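# Pour iron pellets into tube, then cap with disc

## Task

Transfer the iron pellets out of the beaker and into the clear tube, put the beaker upright on the bench again, and finish with the loose disc sitting on top of the pellets, threaded onto both rods.

## Robot and tools

Robot: two arms, left_arm and right_arm, each ending in a parallel gripper. The arm names do not match which side they appear on in images. A loose object may occasionally get nudged by something outside the robot.

Frame: all reported poses, velocities and targets use the scene frame. Its origin is at table-top height, halfway between the two arms' nominal bases. +z points up, +x points out across the table, and left_arm sits on the +y side. The real bases are slightly off their nominal spots; only a BASES line gives their calibrated places. Offsets, however, are expressed along the current Hand target's own axes. The gripper's fingers extend along its +z and close along its y. end_effector_position (metres) marks the point between the finger pads, roughly 1 cm short of the tips. end_effector_quat_wxyz is the orientation. Both can be off by a few centimetres, more at long reach.

execute_actions(actions, cameras): actions is a list of actions, and each action is a list of up to 15 rows. Each row holds 14 numbers in [-1, 1], always covering both arms: dx, dy, dz, rx, ry, rz, opening for left_arm, followed by the same seven for right_arm. Each row lasts one control step (1/30 s). If an action has fewer than 15 rows, its final row repeats until 15 steps have run. dx..rz are offsets, not poses. Every row counts from the Hand target as it stood when that action began, not from the previous row. The next action starts from the new Hand target, so sending the same offset again moves the arm further. Scale: 1.0 equals 0.6 m or 180 degrees. rx, ry, rz together form one rotation vector. opening is absolute: +1 is fully open (0.094 m), -1 is closed. An empty actions list simply returns the current state and images. cameras chooses which images come back: omitted, null or ["all"] gives all; [] gives none; an unknown name invalidates the call. The cameras are cam_high, cam_left_wrist and cam_right_wrist, each 672x504.

move(target, speed, blend, opening_speed, blocking, cameras): target is either one 14-number row in the same layout and scale, or a list of up to 15 such rows. Every row is an offset from the Hand targets at the start of the move, not from the row before. Each gripper follows a straight line and turns the shorter way. The arms finish their paths together, taking at least 0.5 s and at most 10 s. speed is the top path speed in m/s, from 0.002 to 2.9 (default 0.25); turning is capped at twice that figure in rad/s. You can give one value for the whole move or one per target. blend (m) rounds the corners of a list; the default 0 means a hard stop at each corner. opening_speed sets how fast openings change, per second on the -1..1 scale, minimum 0.2; use a low value when closing on something fragile. blocking=false returns after about 0.5 s while the move keeps running. Moves do not avoid obstacles or the other arm. Grippers lag behind their paths and can overshoot, more so when moving fast or with a nearly straight arm. Changed openings in later rows are applied only after the arms come to rest at that row. The result ends with a move: line. It shows done (within 10 mm and 2 degrees), off_target, moving, held or fault, and which limits applied: paced means the pose was clipped, held means steps were withheld. The clearance check can halt a move that brings the arms too close. It does not protect the grippers from hitting each other.

wait(seconds 0 to 10): lets the scene run with the last commands held. A running move continues. stop(): brakes a running move; a fast move needs more room to stop. zoom_image(camera, region=[x0,y0,x1,y1]): returns a closer look at the latest image from that camera; the region is at most 504x504 pixels and (0,0) is the top-left. finished_scene(scene): ends the current scene, giving its number, and cannot be undone. Call it only when the goal holds without the robot.

Result lines: Hand target is the last commanded pose after clipping, and the next offsets count from it. Tool commands lists each gripper's current command. grip_measured gives the measured opening on the -1..1 scale; empty, it reads up to about 2.7 mm wide. Joint velocities read within noise when the arm is still. Joint torques include the arm's own weight; the first three wrap at ±28 N m. MOTOR HOT appears at 75 °C. At 90 °C an OVER-TEMPERATURE FAULT folds that arm away for the rest of the scene, and at 100 °C it collapses. Holding loads, staying stretched out, or pushing at an unreachable pose all heat the motors.

Control tips: orientation commands are clipped to within 40 degrees of the current measured orientation each step. The gripper often stops short of its Hand target. An all-zero action re-requests the target; if the gripper is still short, send the missing distance as an offset. To re-command an arm from its Hand target, send zeros for its six pose numbers. Always send the opening you actually want, since 0 counts as a half-open command. To end a push against something, command a target back past the gripper. Avoid paths close to an arm's own base, because its shoulder posture may flip.

Gripping: on a hard part, full force begins about 0.05 below the reading at first contact (0.11 or more for small or round parts). To release, command well above grip_measured. Pads press about 50-64 N each.

Avoid: dropping things, releasing parts that are still moving, slamming, hard pushes, arm-on-arm contact, and closing one gripper on the other's fingers. Nothing may fall off the table or be left off it.

Joint ranges (rad): waist -2.618..3.054, shoulder 0..3.142, elbow 0..3.142 (straight at 2.901), wrist pitch -1.571..1.571, wrist yaw -1.571..1.571, wrist roll -2.094..2.094. Intrinsics: cam_high pinhole fx=fy=403.578, cx 336.916, cy 249.034. The wrist cameras are fisheye, about 398-399 px focal length.

Each tool is called by a JSON object that holds its "method" and its "body".

## Session

{"method": "execute_actions", "body": {"actions": []}}

Scene clock: 0.00 s.
left_arm: end_effector_position=(+0.4260, +0.3074, +0.1358) grip_measured=+1.000 end_effector_quat_wxyz=(+0.659, -0.063, +0.749, +0.029) | right_arm: end_effector_position=(+0.3694, -0.3503, +0.1808) grip_measured=+1.000 end_effector_quat_wxyz=(+0.690, +0.071, +0.720, +0.012)
Joint positions: left_arm=[-0.008 1.556 0.261 1.162 -0.152 -0.06 0.094] | right_arm=[-0.118 1.526 0.189 1.29 -0.025 0.115 0.094]
Joint velocities: within noise
Joint torques (N m): no reading
Heat: left arm: 24 °C; right arm: 27 °C.
Hand target: left_arm +0.4282, +0.3078, +0.1436; +0.667, -0.067, +0.742, +0.028 | right_arm +0.3715, -0.3499, +0.1900; +0.700, +0.066, +0.711, +0.012
Tool commands: left_gripper/opening=+1.0 right_gripper/opening=+1.0

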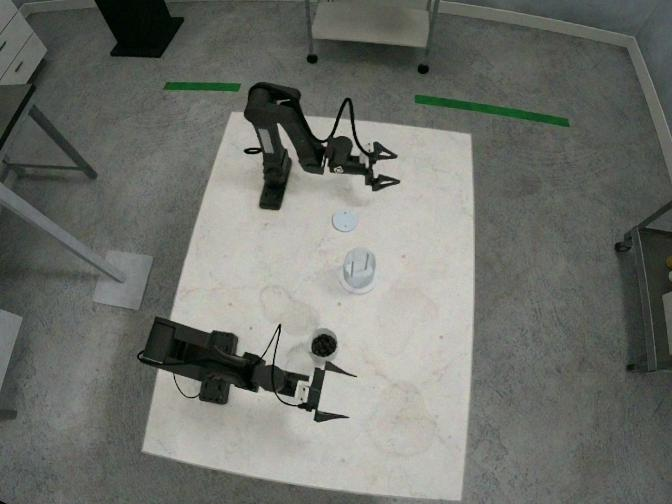

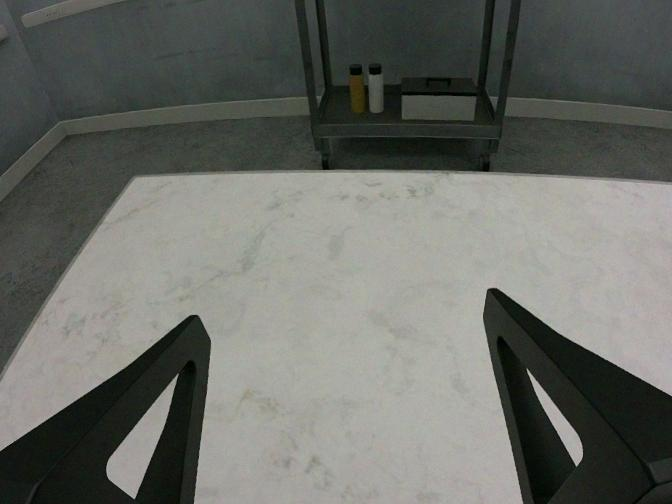

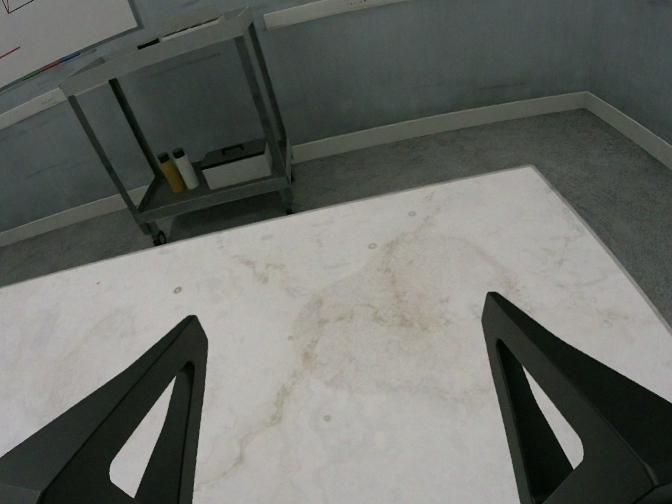

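{"method": "zoom_image", "body": {"camera": "cam_high", "region": [300, 200, 400, 300]}}

{"method": "zoom_image", "body": {"camera": "cam_high", "region": [280, 310, 380, 410]}}

Scaled by 5.040.

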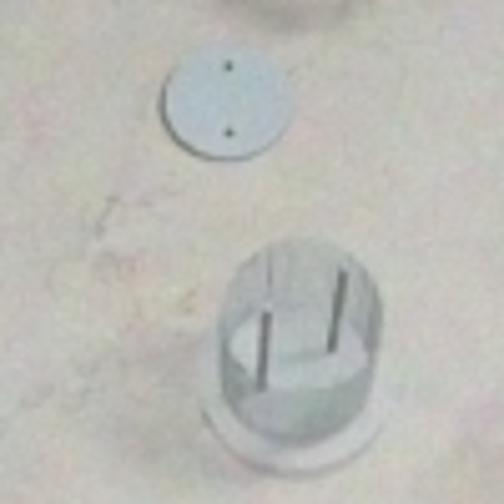

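Scaled by 5.040.

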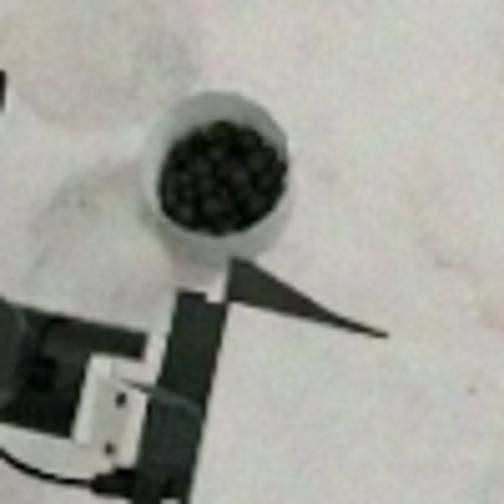

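{"method": "move", "body": {"target": [[0.0049,-0.0894,-0.1298,-0.061,0.2261,-0.0559,1,-0.0242,0.119,-0.2377,-0.0173,0.1171,-0.0394,1],[0.0098,-0.1788,-0.2595,-0.122,0.4521,-0.1117,1,0.1525,0.1953,-0.2583,-0.0173,0.1171,-0.0394,1]], "speed": 0.2, "blend": [0.03,0]}}

Scene clock: 9.73 s.
left_arm: end_effector_position=(+0.2855, +0.1847, +0.1553) grip_measured=+1.000 end_effector_quat_wxyz=(-0.003, -0.297, +0.955, +0.000) | right_arm: end_effector_position=(+0.2235, -0.2106, +0.1103) grip_measured=+1.000 end_effector_quat_wxyz=(+0.546, -0.019, +0.837, -0.007)
Joint positions: left_arm=[-0.387 1.556 1.379 -1.4 0.003 -1.007 0.094] | right_arm=[1.02 0.87 0.1 0.068 0.896 0.549 0.094]
Joint torques (N m): left_arm=[-0.39 -4.79 8.08 0.24 0.04 -0.1] | right_arm=[0.59 -0.16 4.25 1.58 0.55 0.19]
Heat: left arm: 25 °C; right arm: 27 °C.
Hand target: left_arm +0.2887, +0.1810, +0.1599; +0.000, -0.300, +0.954, +0.000 | right_arm +0.2251, -0.2119, +0.1148; +0.559, +0.000, +0.829, +0.000
Off the commanded pose: left_arm 0.007 m, 1 deg | right_arm 0.005 m, 3 deg.
move: off_target (right_arm)

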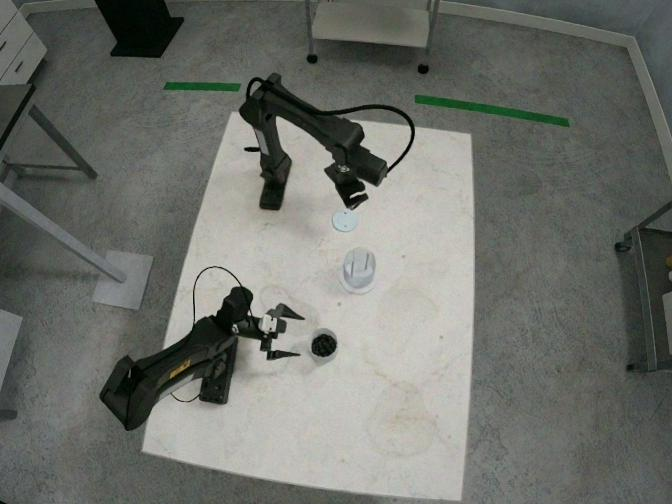

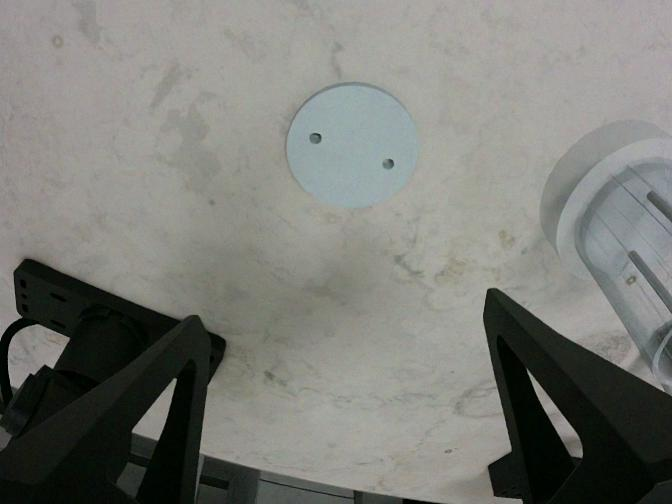

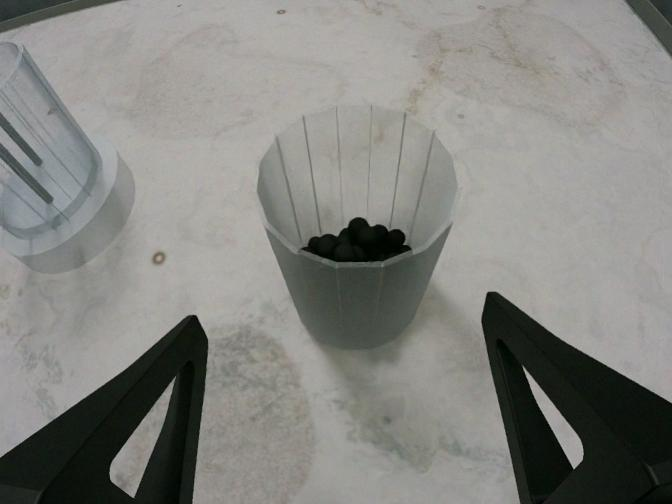

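{"method": "move", "body": {"target": [0.0108,-0.0115,0.1583,0,0,0,1,0.0047,-0.0067,0.0773,0,0,0,1], "speed": 0.12}}

{"method": "zoom_image", "body": {"camera": "cam_high", "region": [270, 310, 350, 390]}}

Scene clock: 14.33 s.
left_arm: end_effector_position=(+0.2834, +0.1751, +0.0676) grip_measured=+1.000 end_effector_quat_wxyz=(-0.006, -0.296, +0.955, +0.002) | right_arm: end_effector_position=(+0.2648, -0.2159, +0.0906) grip_measured=+1.000 end_effector_quat_wxyz=(+0.550, -0.002, +0.835, -0.004)
Joint positions: left_arm=[-0.422 1.606 1.079 -1.054 0.005 -1.039 0.094] | right_arm=[0.764 1.262 0.059 0.658 0.703 0.365 0.094]
Joint torques (N m): left_arm=[-0.91 -5.33 5.38 0.65 -0.01 -0.08] | right_arm=[-0.72 -1.76 3.18 1.81 0.13 -0.11]
Heat: left arm: 25 °C; right arm: 27 °C.
Hand target: left_arm +0.2874, +0.1717, +0.0649; +0.000, -0.300, +0.954, +0.000 | right_arm +0.2671, -0.2159, +0.0949; +0.559, +0.000, +0.829, +0.000
Off the commanded pose: left_arm 0.006 m, 1 deg | right_arm 0.005 m, 1 deg.
move: done

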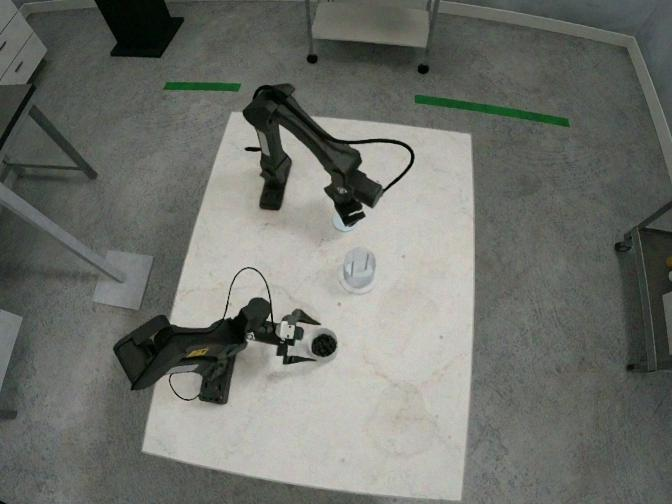

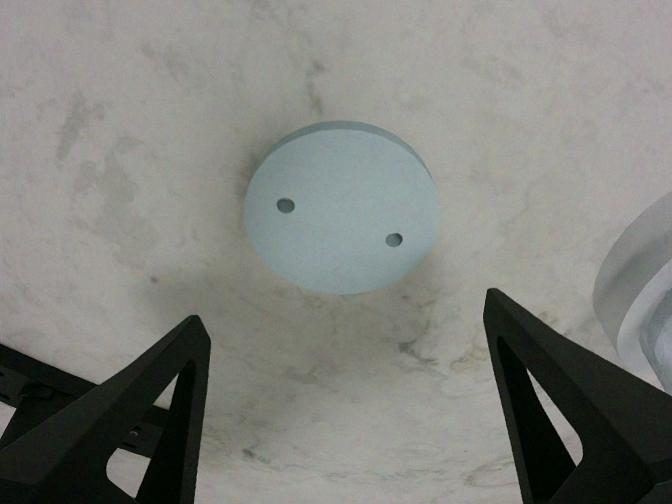

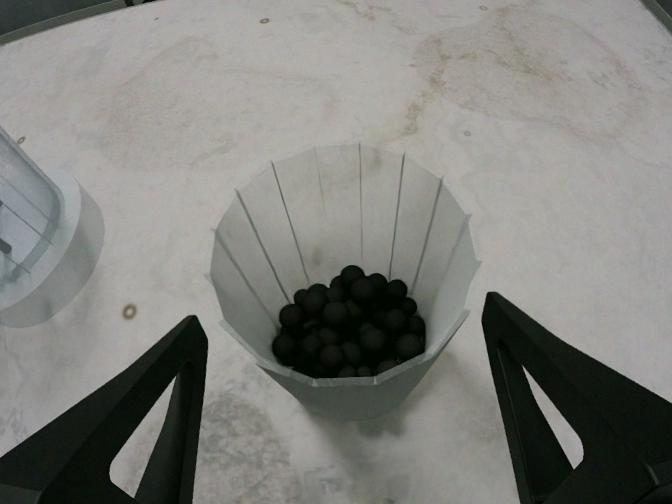

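Scaled by 6.300.

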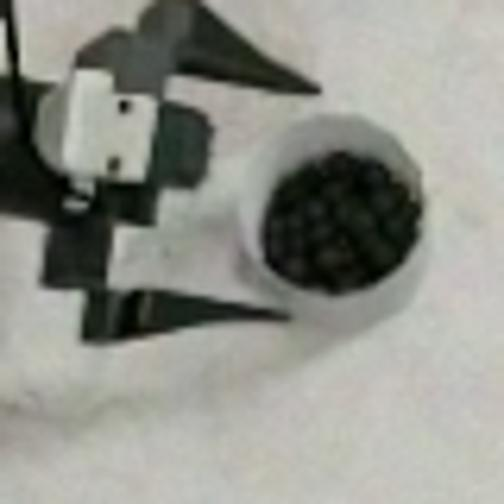

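{"method": "move", "body": {"target": [-0.0017,0.0003,0.081,0,0,0,1,0.0017,-0.0052,0.0492,0,0,0,1], "speed": 0.06}}

{"method": "zoom_image", "body": {"camera": "cam_high", "region": [270, 310, 350, 390]}}

{"method": "zoom_image", "body": {"camera": "cam_left_wrist", "region": [150, 200, 550, 504]}}

Scene clock: 17.83 s.
left_arm: end_effector_position=(+0.2847, +0.1745, +0.0200) grip_measured=+1.000 end_effector_quat_wxyz=(-0.005, -0.296, +0.955, +0.001) | right_arm: end_effector_position=(+0.2832, -0.2227, +0.0707) grip_measured=+1.000 end_effector_quat_wxyz=(+0.540, -0.008, +0.842, -0.008)
Joint positions: left_arm=[-0.422 1.68 0.954 -0.853 0.005 -1.04 0.094] | right_arm=[0.641 1.519 0.062 0.931 0.59 0.288 0.094]
Joint torques (N m): left_arm=[-0.84 -5.45 4.89 0.58 0.02 -0.07] | right_arm=[-0.62 -2.54 4.31 1.88 0.11 -0.08]
Heat: left arm: 25 °C; right arm: 27 °C.
Hand target: left_arm +0.2881, +0.1724, +0.0163; +0.000, -0.300, +0.954, +0.000 | right_arm +0.2941, -0.2191, +0.0829; +0.559, +0.000, +0.829, +0.000
Off the commanded pose: left_arm 0.005 m, 1 deg | right_arm 0.017 m, 3 deg.
move: off_target (right_arm)

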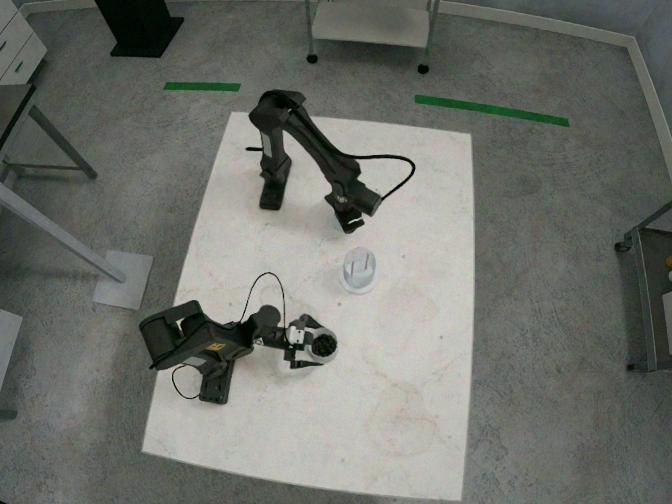

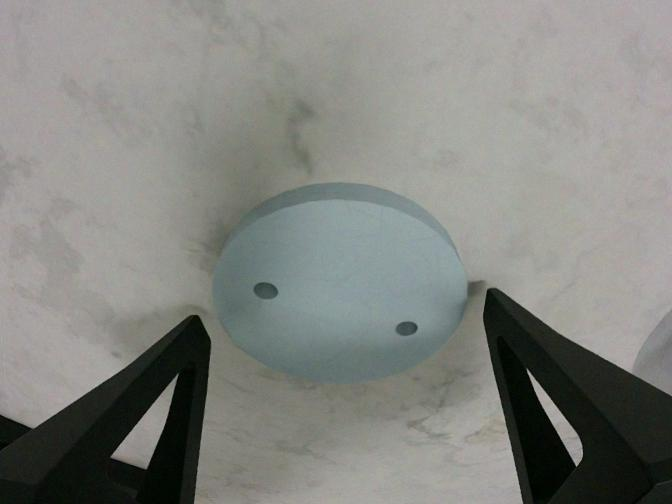

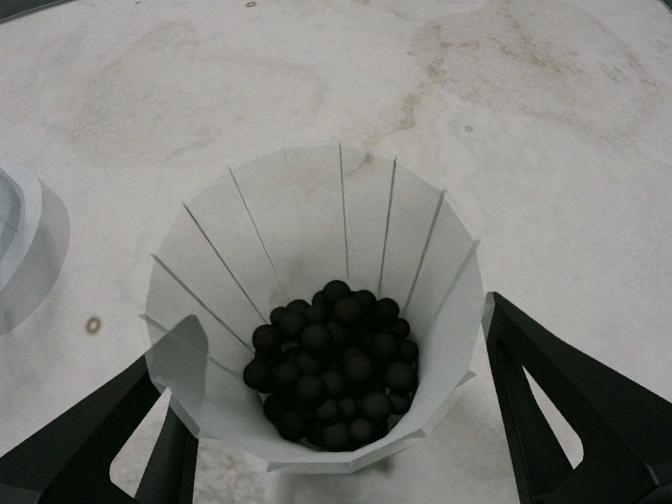

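Scaled by 6.300.

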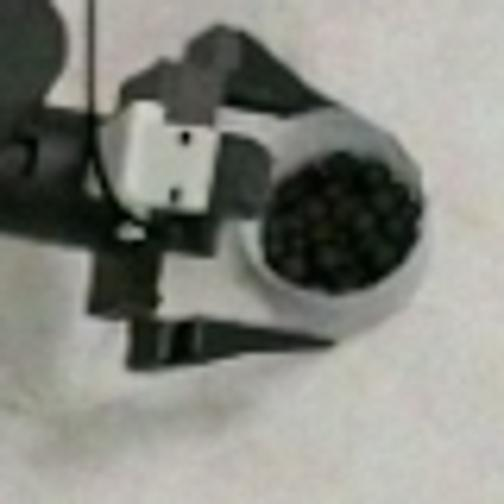

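Scaled by 1.260 (camera's finer frame: 960x720).

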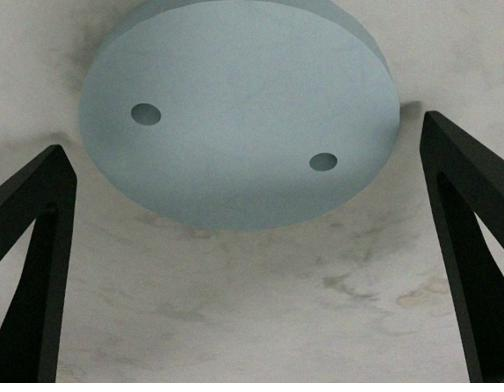

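{"method": "move", "body": {"target": [-0.0007,0.0025,0.0125,0,0,0,1,-0.005,0.0092,0.0124,0,0,0,1], "speed": 0.03}}

{"method": "zoom_image", "body": {"camera": "cam_high", "region": [270, 310, 350, 390]}}

{"method": "zoom_image", "body": {"camera": "cam_left_wrist", "region": [150, 200, 550, 504]}}

Scene clock: 21.60 s.
left_arm: end_effector_position=(+0.2847, +0.1749, +0.0137) grip_measured=+1.000 end_effector_quat_wxyz=(-0.003, -0.297, +0.955, +0.000) | right_arm: end_effector_position=(+0.2911, -0.2163, +0.0710) grip_measured=+1.000 end_effector_quat_wxyz=(+0.540, -0.009, +0.841, -0.007)
Joint positions: left_arm=[-0.42 1.689 0.936 -0.823 0.005 -1.04 0.094] | right_arm=[0.641 1.559 0.099 0.936 0.588 0.286 0.094]
Joint torques (N m): left_arm=[-0.2 -5.61 4.6 0.61 0.04 -0.05] | right_arm=[-0.85 -2.97 4.3 1.82 0.12 -0.11]
Heat: left arm: 25 °C; right arm: 27 °C.
Hand target: left_arm +0.2876, +0.1739, +0.0088; +0.000, -0.300, +0.954, +0.000 | right_arm +0.3021, -0.2136, +0.0829; +0.559, +0.000, +0.829, +0.000
Off the commanded pose: left_arm 0.006 m, 1 deg | right_arm 0.016 m, 3 deg.
move: off_target (right_arm)

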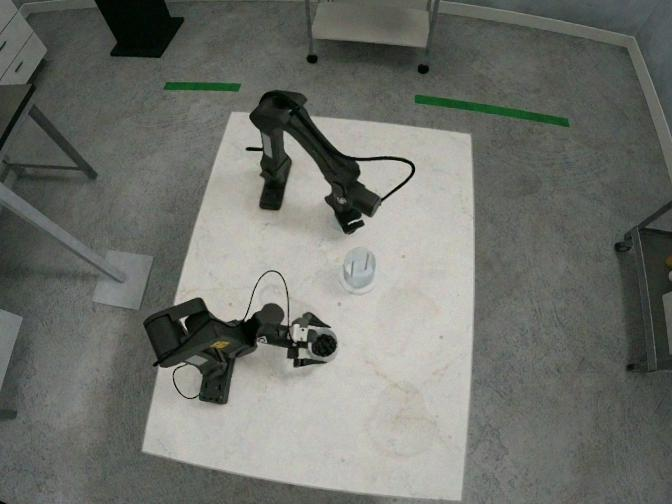

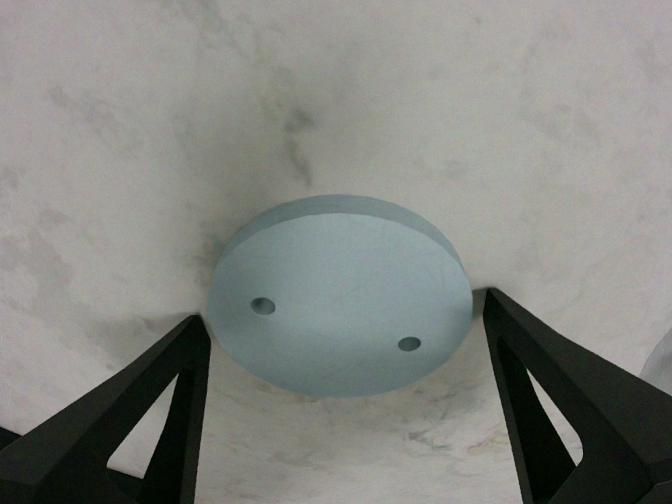

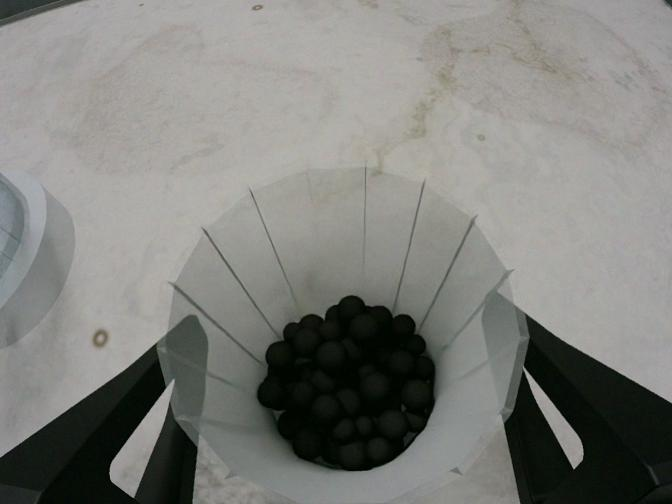

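Scaled by 6.300.

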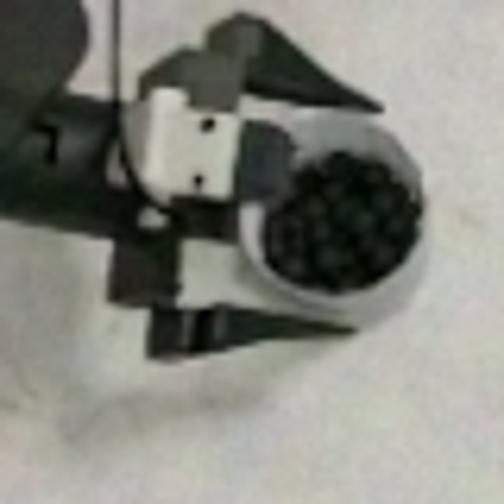

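Scaled by 1.260 (camera's finer frame: 960x720).

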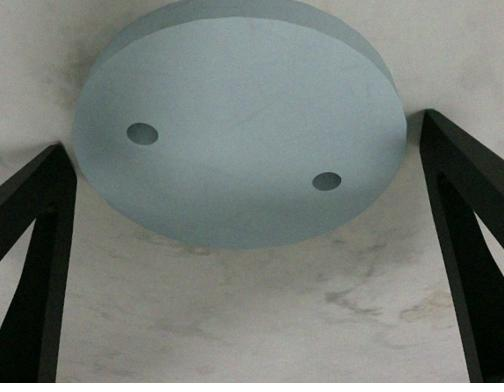

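{"method": "move", "body": {"target": [0,0.0035,0.001,0,0,0,0.5,0,0,0,0,0,0,0.45], "opening_speed": 0.22}}

{"method": "zoom_image", "body": {"camera": "cam_left_wrist", "region": [190, 190, 490, 420]}}

Scene clock: 25.03 s.
left_arm: end_effector_position=(+0.2855, +0.1732, +0.0130) grip_measured=+0.668 end_effector_quat_wxyz=(-0.002, -0.296, +0.955, -0.004) | right_arm: end_effector_position=(+0.2917, -0.2173, +0.0712) grip_measured=+0.656 end_effector_quat_wxyz=(+0.541, -0.007, +0.841, -0.007)
Joint positions: left_arm=[-0.422 1.689 0.933 -0.812 0.009 -1.04 0.078] | right_arm=[0.637 1.559 0.099 0.938 0.587 0.286 0.078]
Joint torques (N m): left_arm=[0.25 -5.68 4.25 0.52 -0.06 -0.01] | right_arm=[-0.91 -2.97 4.41 1.86 0.15 -0.09]
Heat: left arm: 25 °C; right arm: 27 °C.
Hand target: left_arm +0.2864, +0.1756, +0.0082; +0.000, -0.300, +0.954, +0.000 | right_arm +0.3021, -0.2136, +0.0829; +0.559, +0.000, +0.829, +0.000
Off the commanded pose: left_arm 0.005 m, 1 deg | right_arm 0.016 m, 3 deg.
move: off_target (right_arm)

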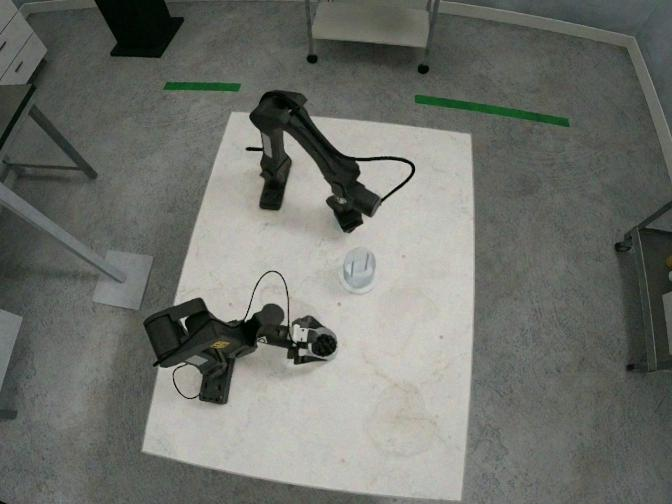

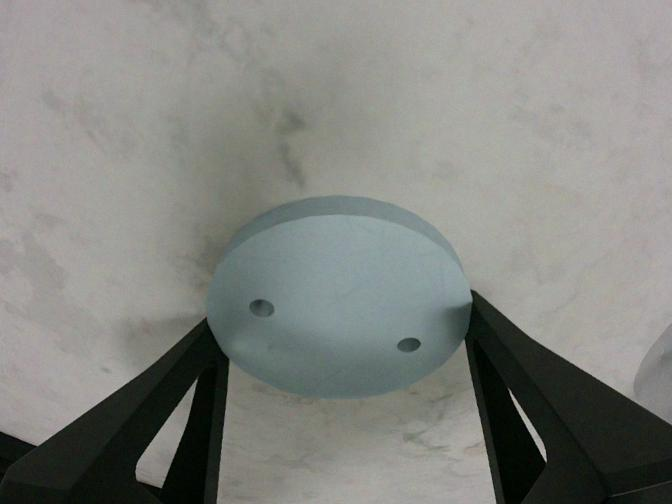

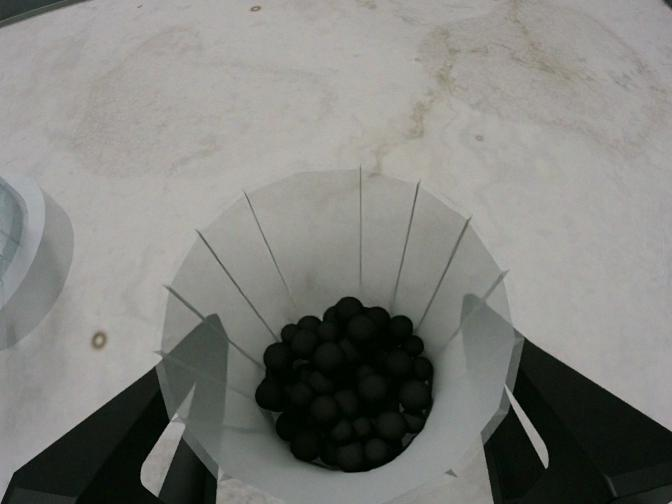

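Scaled by 1.680 (camera's finer frame: 960x720).

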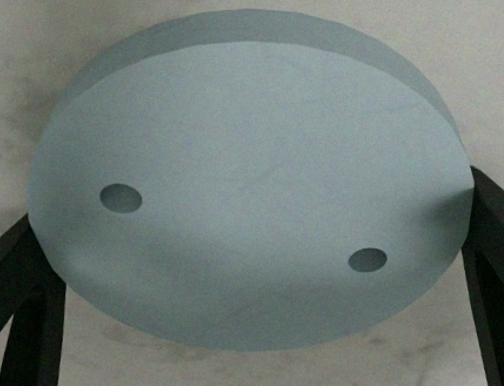

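{"method": "move", "body": {"target": [[0,0,-0.2417,0,0,0,0.5,-0.289,0,-0.1168,0,0,0,0.45],[0,0,-0.2417,0,0,0,0.5,-0.3092,0.166,0.0223,0,0,-0.139,0.45],[0,0,-0.2417,0,0,0,0.5,-0.2482,0.2302,0.058,0,0,-0.25,0.45]], "speed": 0.12, "blend": [0.03,0.02,0]}}

{"method": "zoom_image", "body": {"camera": "cam_high", "region": [300, 220, 400, 320]}}

{"method": "zoom_image", "body": {"camera": "cam_right_wrist", "region": [0, 120, 504, 504]}}

Scene clock: 32.40 s.
left_arm: end_effector_position=(+0.2817, +0.1750, +0.1359) grip_measured=+0.668 end_effector_quat_wxyz=(-0.024, -0.296, +0.955, +0.016) | right_arm: end_effector_position=(+0.3731, -0.0860, +0.1741) grip_measured=+0.656 end_effector_quat_wxyz=(+0.466, -0.353, +0.783, -0.213)
Joint positions: left_arm=[-0.422 1.605 1.35 -1.373 0.009 -1.04 0.078] | right_arm=[0.802 1.637 0.925 0.043 0.7 -0.382 0.078]
Joint torques (N m): left_arm=[0.29 -10.03 8.12 0.16 -0.07 -0.04] | right_arm=[0.61 -7.25 8.66 2.08 0.6 -0.12]
Heat: left arm: 25 °C; right arm: 27 °C.
Hand target: left_arm +0.2864, +0.1756, +0.1532; +0.000, -0.300, +0.954, +0.000 | right_arm +0.3902, -0.0754, +0.2079; +0.517, -0.317, +0.766, -0.214
Off the commanded pose: left_arm 0.018 m, 3 deg | right_arm 0.039 m, 7 deg.
move: off_target (left_arm, right_arm)

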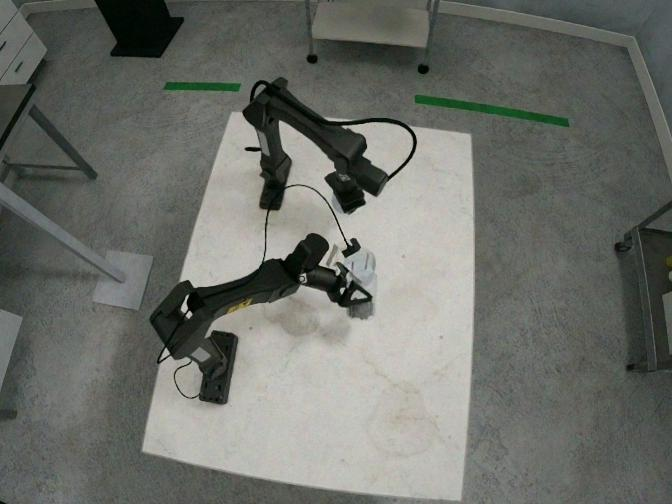

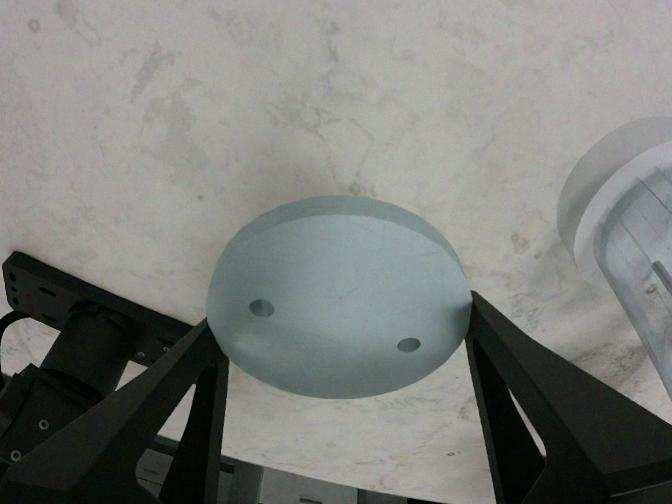

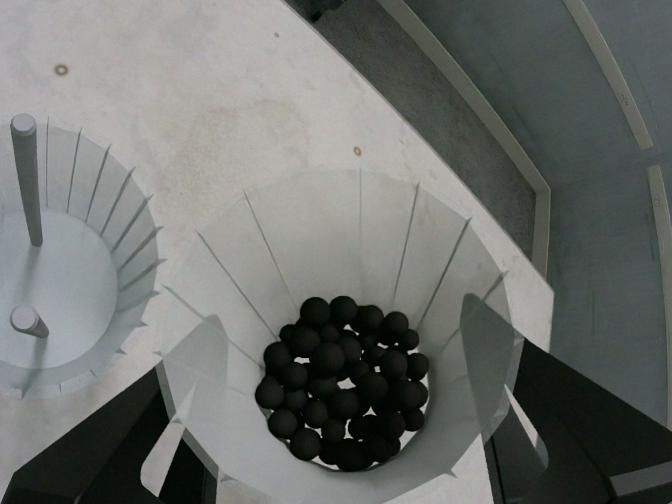

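Scaled by 5.040.

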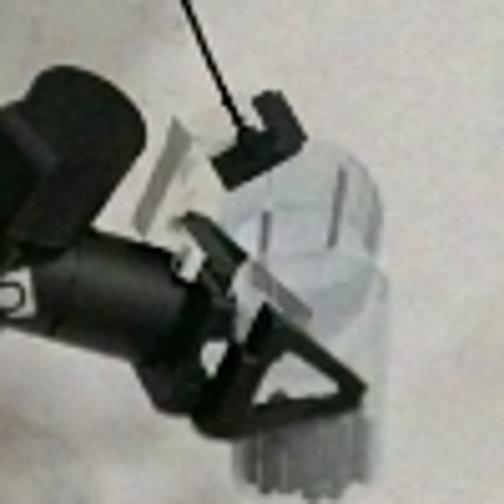

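Scaled by 1.000.

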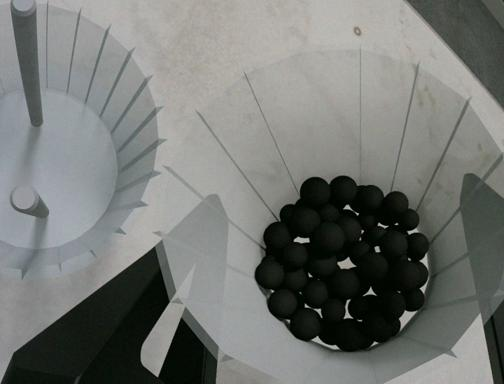

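{"method": "move", "body": {"target": [0,0,0,0,0,0,0.5,-0.0308,0.022,0.0063,0.0277,-0.0194,-0.1111,0.45], "speed": 0.06}}

{"method": "zoom_image", "body": {"camera": "cam_high", "region": [300, 220, 400, 320]}}

Scene clock: 37.97 s.
left_arm: end_effector_position=(+0.2817, +0.1750, +0.1359) grip_measured=+0.668 end_effector_quat_wxyz=(-0.024, -0.296, +0.955, +0.016) | right_arm: end_effector_position=(+0.3836, -0.0653, +0.1781) grip_measured=+0.656 end_effector_quat_wxyz=(+0.461, -0.467, +0.683, -0.319)
Joint positions: left_arm=[-0.422 1.605 1.35 -1.373 0.009 -1.04 0.078] | right_arm=[0.841 1.723 0.925 0.249 0.78 -0.8 0.078]
Joint torques (N m): left_arm=[0.31 -10.3 8.01 0.22 -0.01 -0.07] | right_arm=[0.5 -7.77 8.28 2.17 0.59 -0.12]
Heat: left arm: 26 °C; right arm: 28 °C.
Hand target: left_arm +0.2864, +0.1756, +0.1532; +0.000, -0.300, +0.954, +0.000 | right_arm +0.3951, -0.0530, +0.2100; +0.508, -0.429, +0.673, -0.324
Off the commanded pose: left_arm 0.018 m, 3 deg | right_arm 0.036 m, 7 deg.
move: off_target (left_arm, right_arm)

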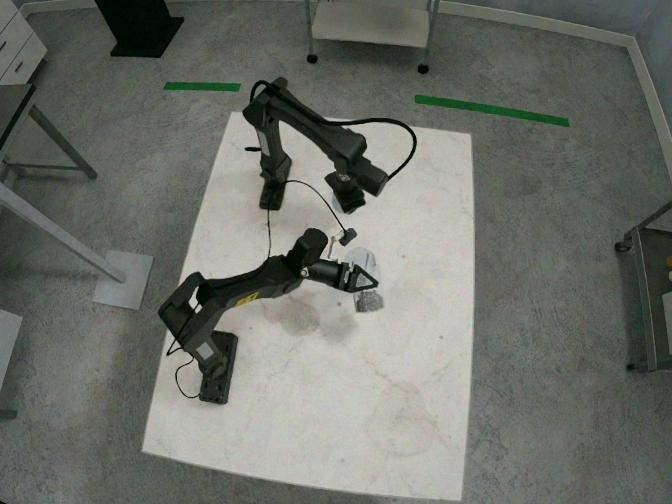

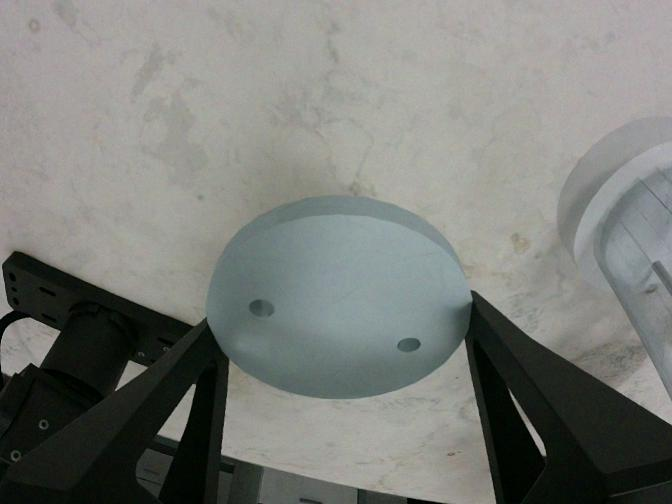

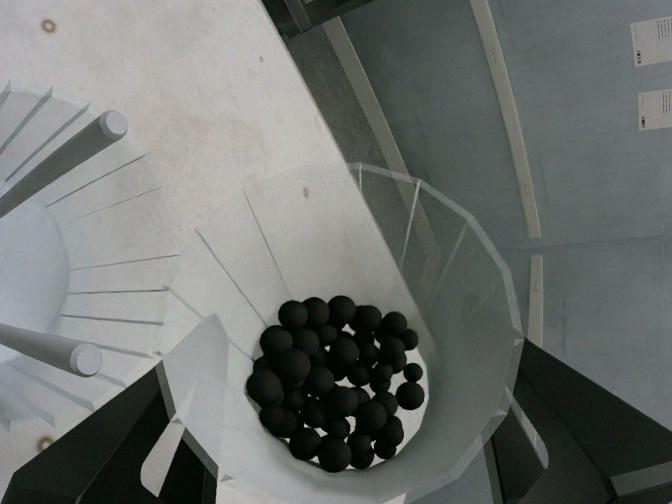

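Scaled by 5.040.

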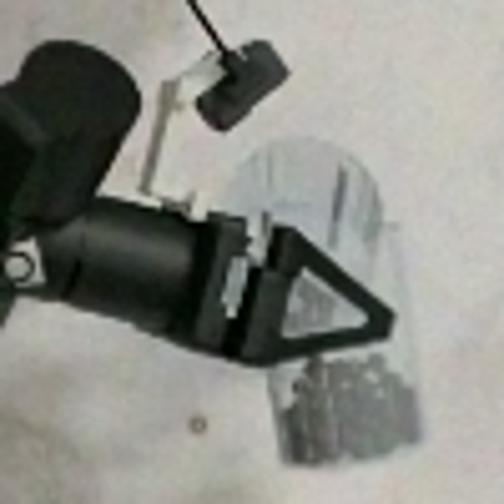

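{"method": "move", "body": {"target": [0,0,0,0,0,0,0.5,-0.0158,0.0055,-0.0178,0.0217,-0.0059,-0.1111,0.45], "speed": 0.05}}

{"method": "zoom_image", "body": {"camera": "cam_high", "region": [300, 220, 400, 320]}}

Scene clock: 43.13 s.
left_arm: end_effector_position=(+0.2817, +0.1750, +0.1359) grip_measured=+0.668 end_effector_quat_wxyz=(-0.024, -0.296, +0.955, +0.016) | right_arm: end_effector_position=(+0.3822, -0.0489, +0.1950) grip_measured=+0.656 end_effector_quat_wxyz=(-0.433, +0.555, -0.575, +0.416)
Joint positions: left_arm=[-0.422 1.605 1.35 -1.373 0.009 -1.04 0.078] | right_arm=[0.885 1.749 0.925 0.39 0.847 -1.2 0.078]
Joint torques (N m): left_arm=[0.38 -10.37 8.01 0.17 -0.06 -0.01] | right_arm=[0.65 -7.88 5.67 2.25 0.5 -0.06]
Heat: left arm: 26 °C; right arm: 29 °C.
Hand target: left_arm +0.2864, +0.1756, +0.1532; +0.000, -0.300, +0.954, +0.000 | right_arm +0.3851, -0.0431, +0.2139; -0.464, +0.525, -0.572, +0.426
Off the commanded pose: left_arm 0.018 m, 3 deg | right_arm 0.020 m, 5 deg.
move: off_target (left_arm, right_arm)

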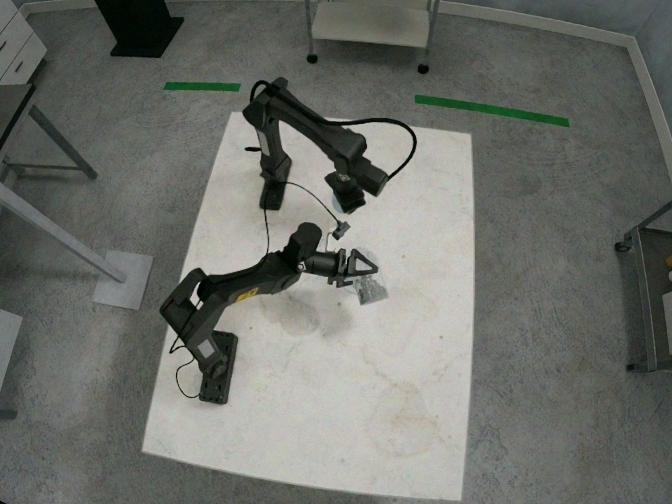

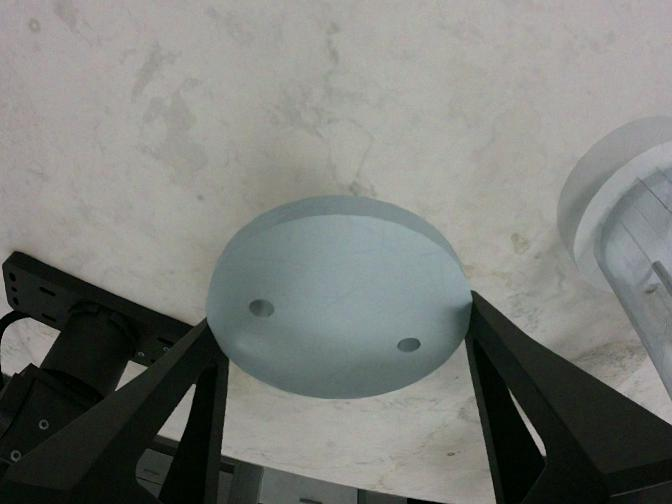

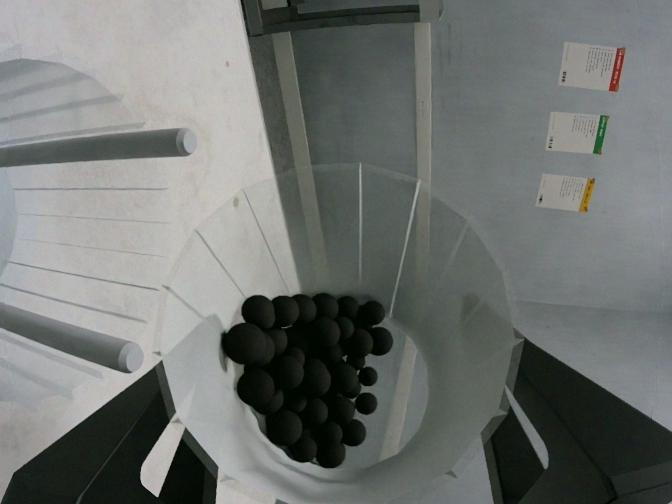

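Scaled by 5.040.

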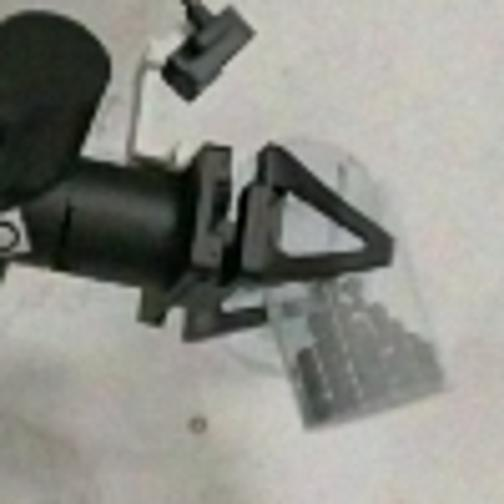

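{"method": "move", "body": {"target": [0,0,0,0,0,0,0.5,-0.007,-0.0027,-0.0092,0.0336,0.002,-0.0944,0.45], "speed": 0.04}}

{"method": "zoom_image", "body": {"camera": "cam_high", "region": [300, 220, 400, 320]}}

{"method": "zoom_image", "body": {"camera": "cam_right_wrist", "region": [0, 0, 504, 504]}}

Scene clock: 49.87 s.
left_arm: end_effector_position=(+0.2817, +0.1750, +0.1359) grip_measured=+0.668 end_effector_quat_wxyz=(-0.024, -0.296, +0.955, +0.016) | right_arm: end_effector_position=(+0.3819, -0.0437, +0.2096) grip_measured=+0.656 end_effector_quat_wxyz=(-0.402, +0.595, -0.464, +0.519)
Joint positions: left_arm=[-0.422 1.605 1.35 -1.373 0.009 -1.04 0.078] | right_arm=[0.91 1.798 0.869 0.701 0.913 -1.639 0.078]
Joint torques (N m): left_arm=[0.29 -10.11 8.16 0.13 -0.04 -0.03] | right_arm=[0.72 -7.84 4.62 1.96 0.23 -0.02]
Heat: left arm: 27 °C; right arm: 29 °C.
Hand target: left_arm +0.2864, +0.1756, +0.1532; +0.000, -0.300, +0.954, +0.000 | right_arm +0.3801, -0.0390, +0.2169; -0.421, +0.577, -0.467, +0.521
Off the commanded pose: left_arm 0.018 m, 3 deg | right_arm 0.009 m, 3 deg.
move: off_target (left_arm, right_arm)

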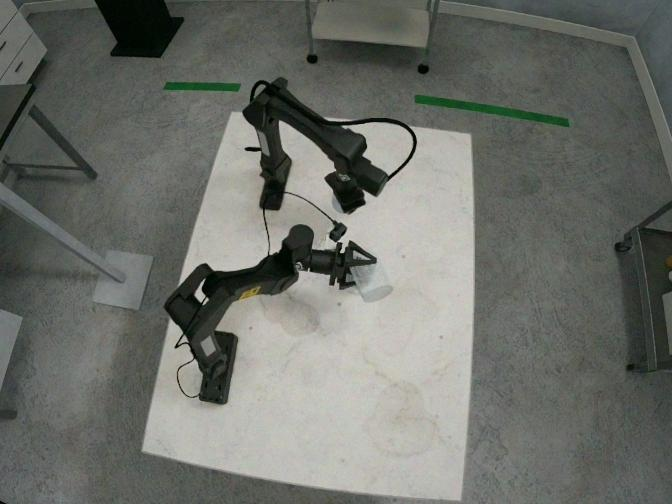

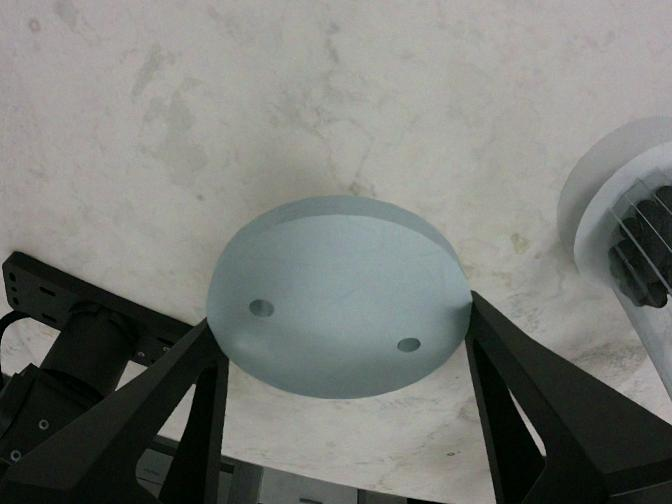

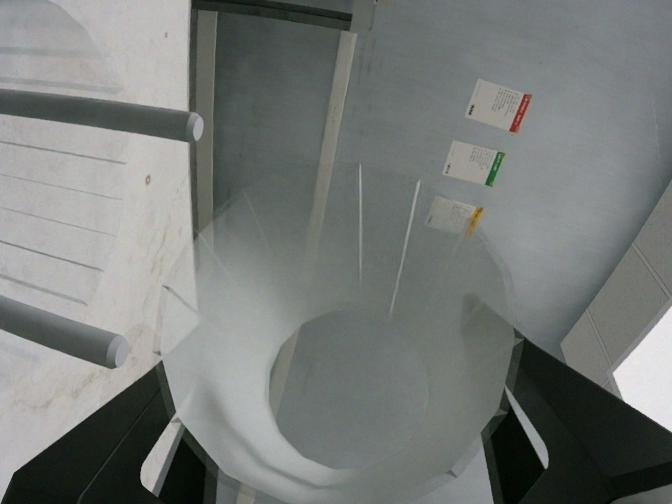

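Scaled by 5.040.

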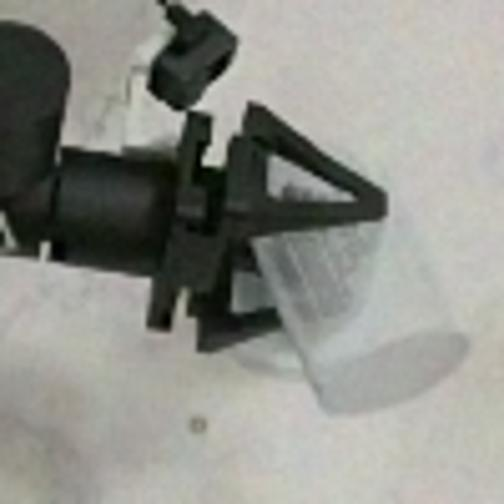

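Scaled by 1.000.

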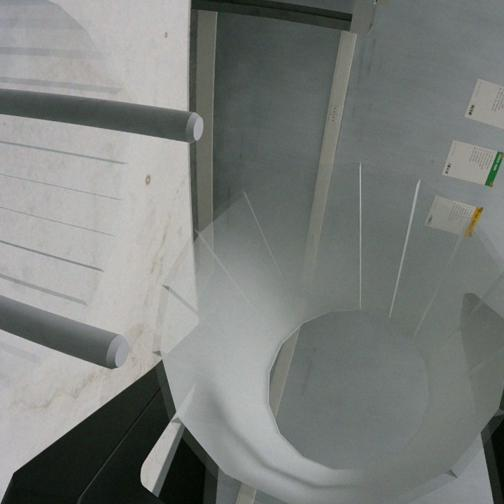

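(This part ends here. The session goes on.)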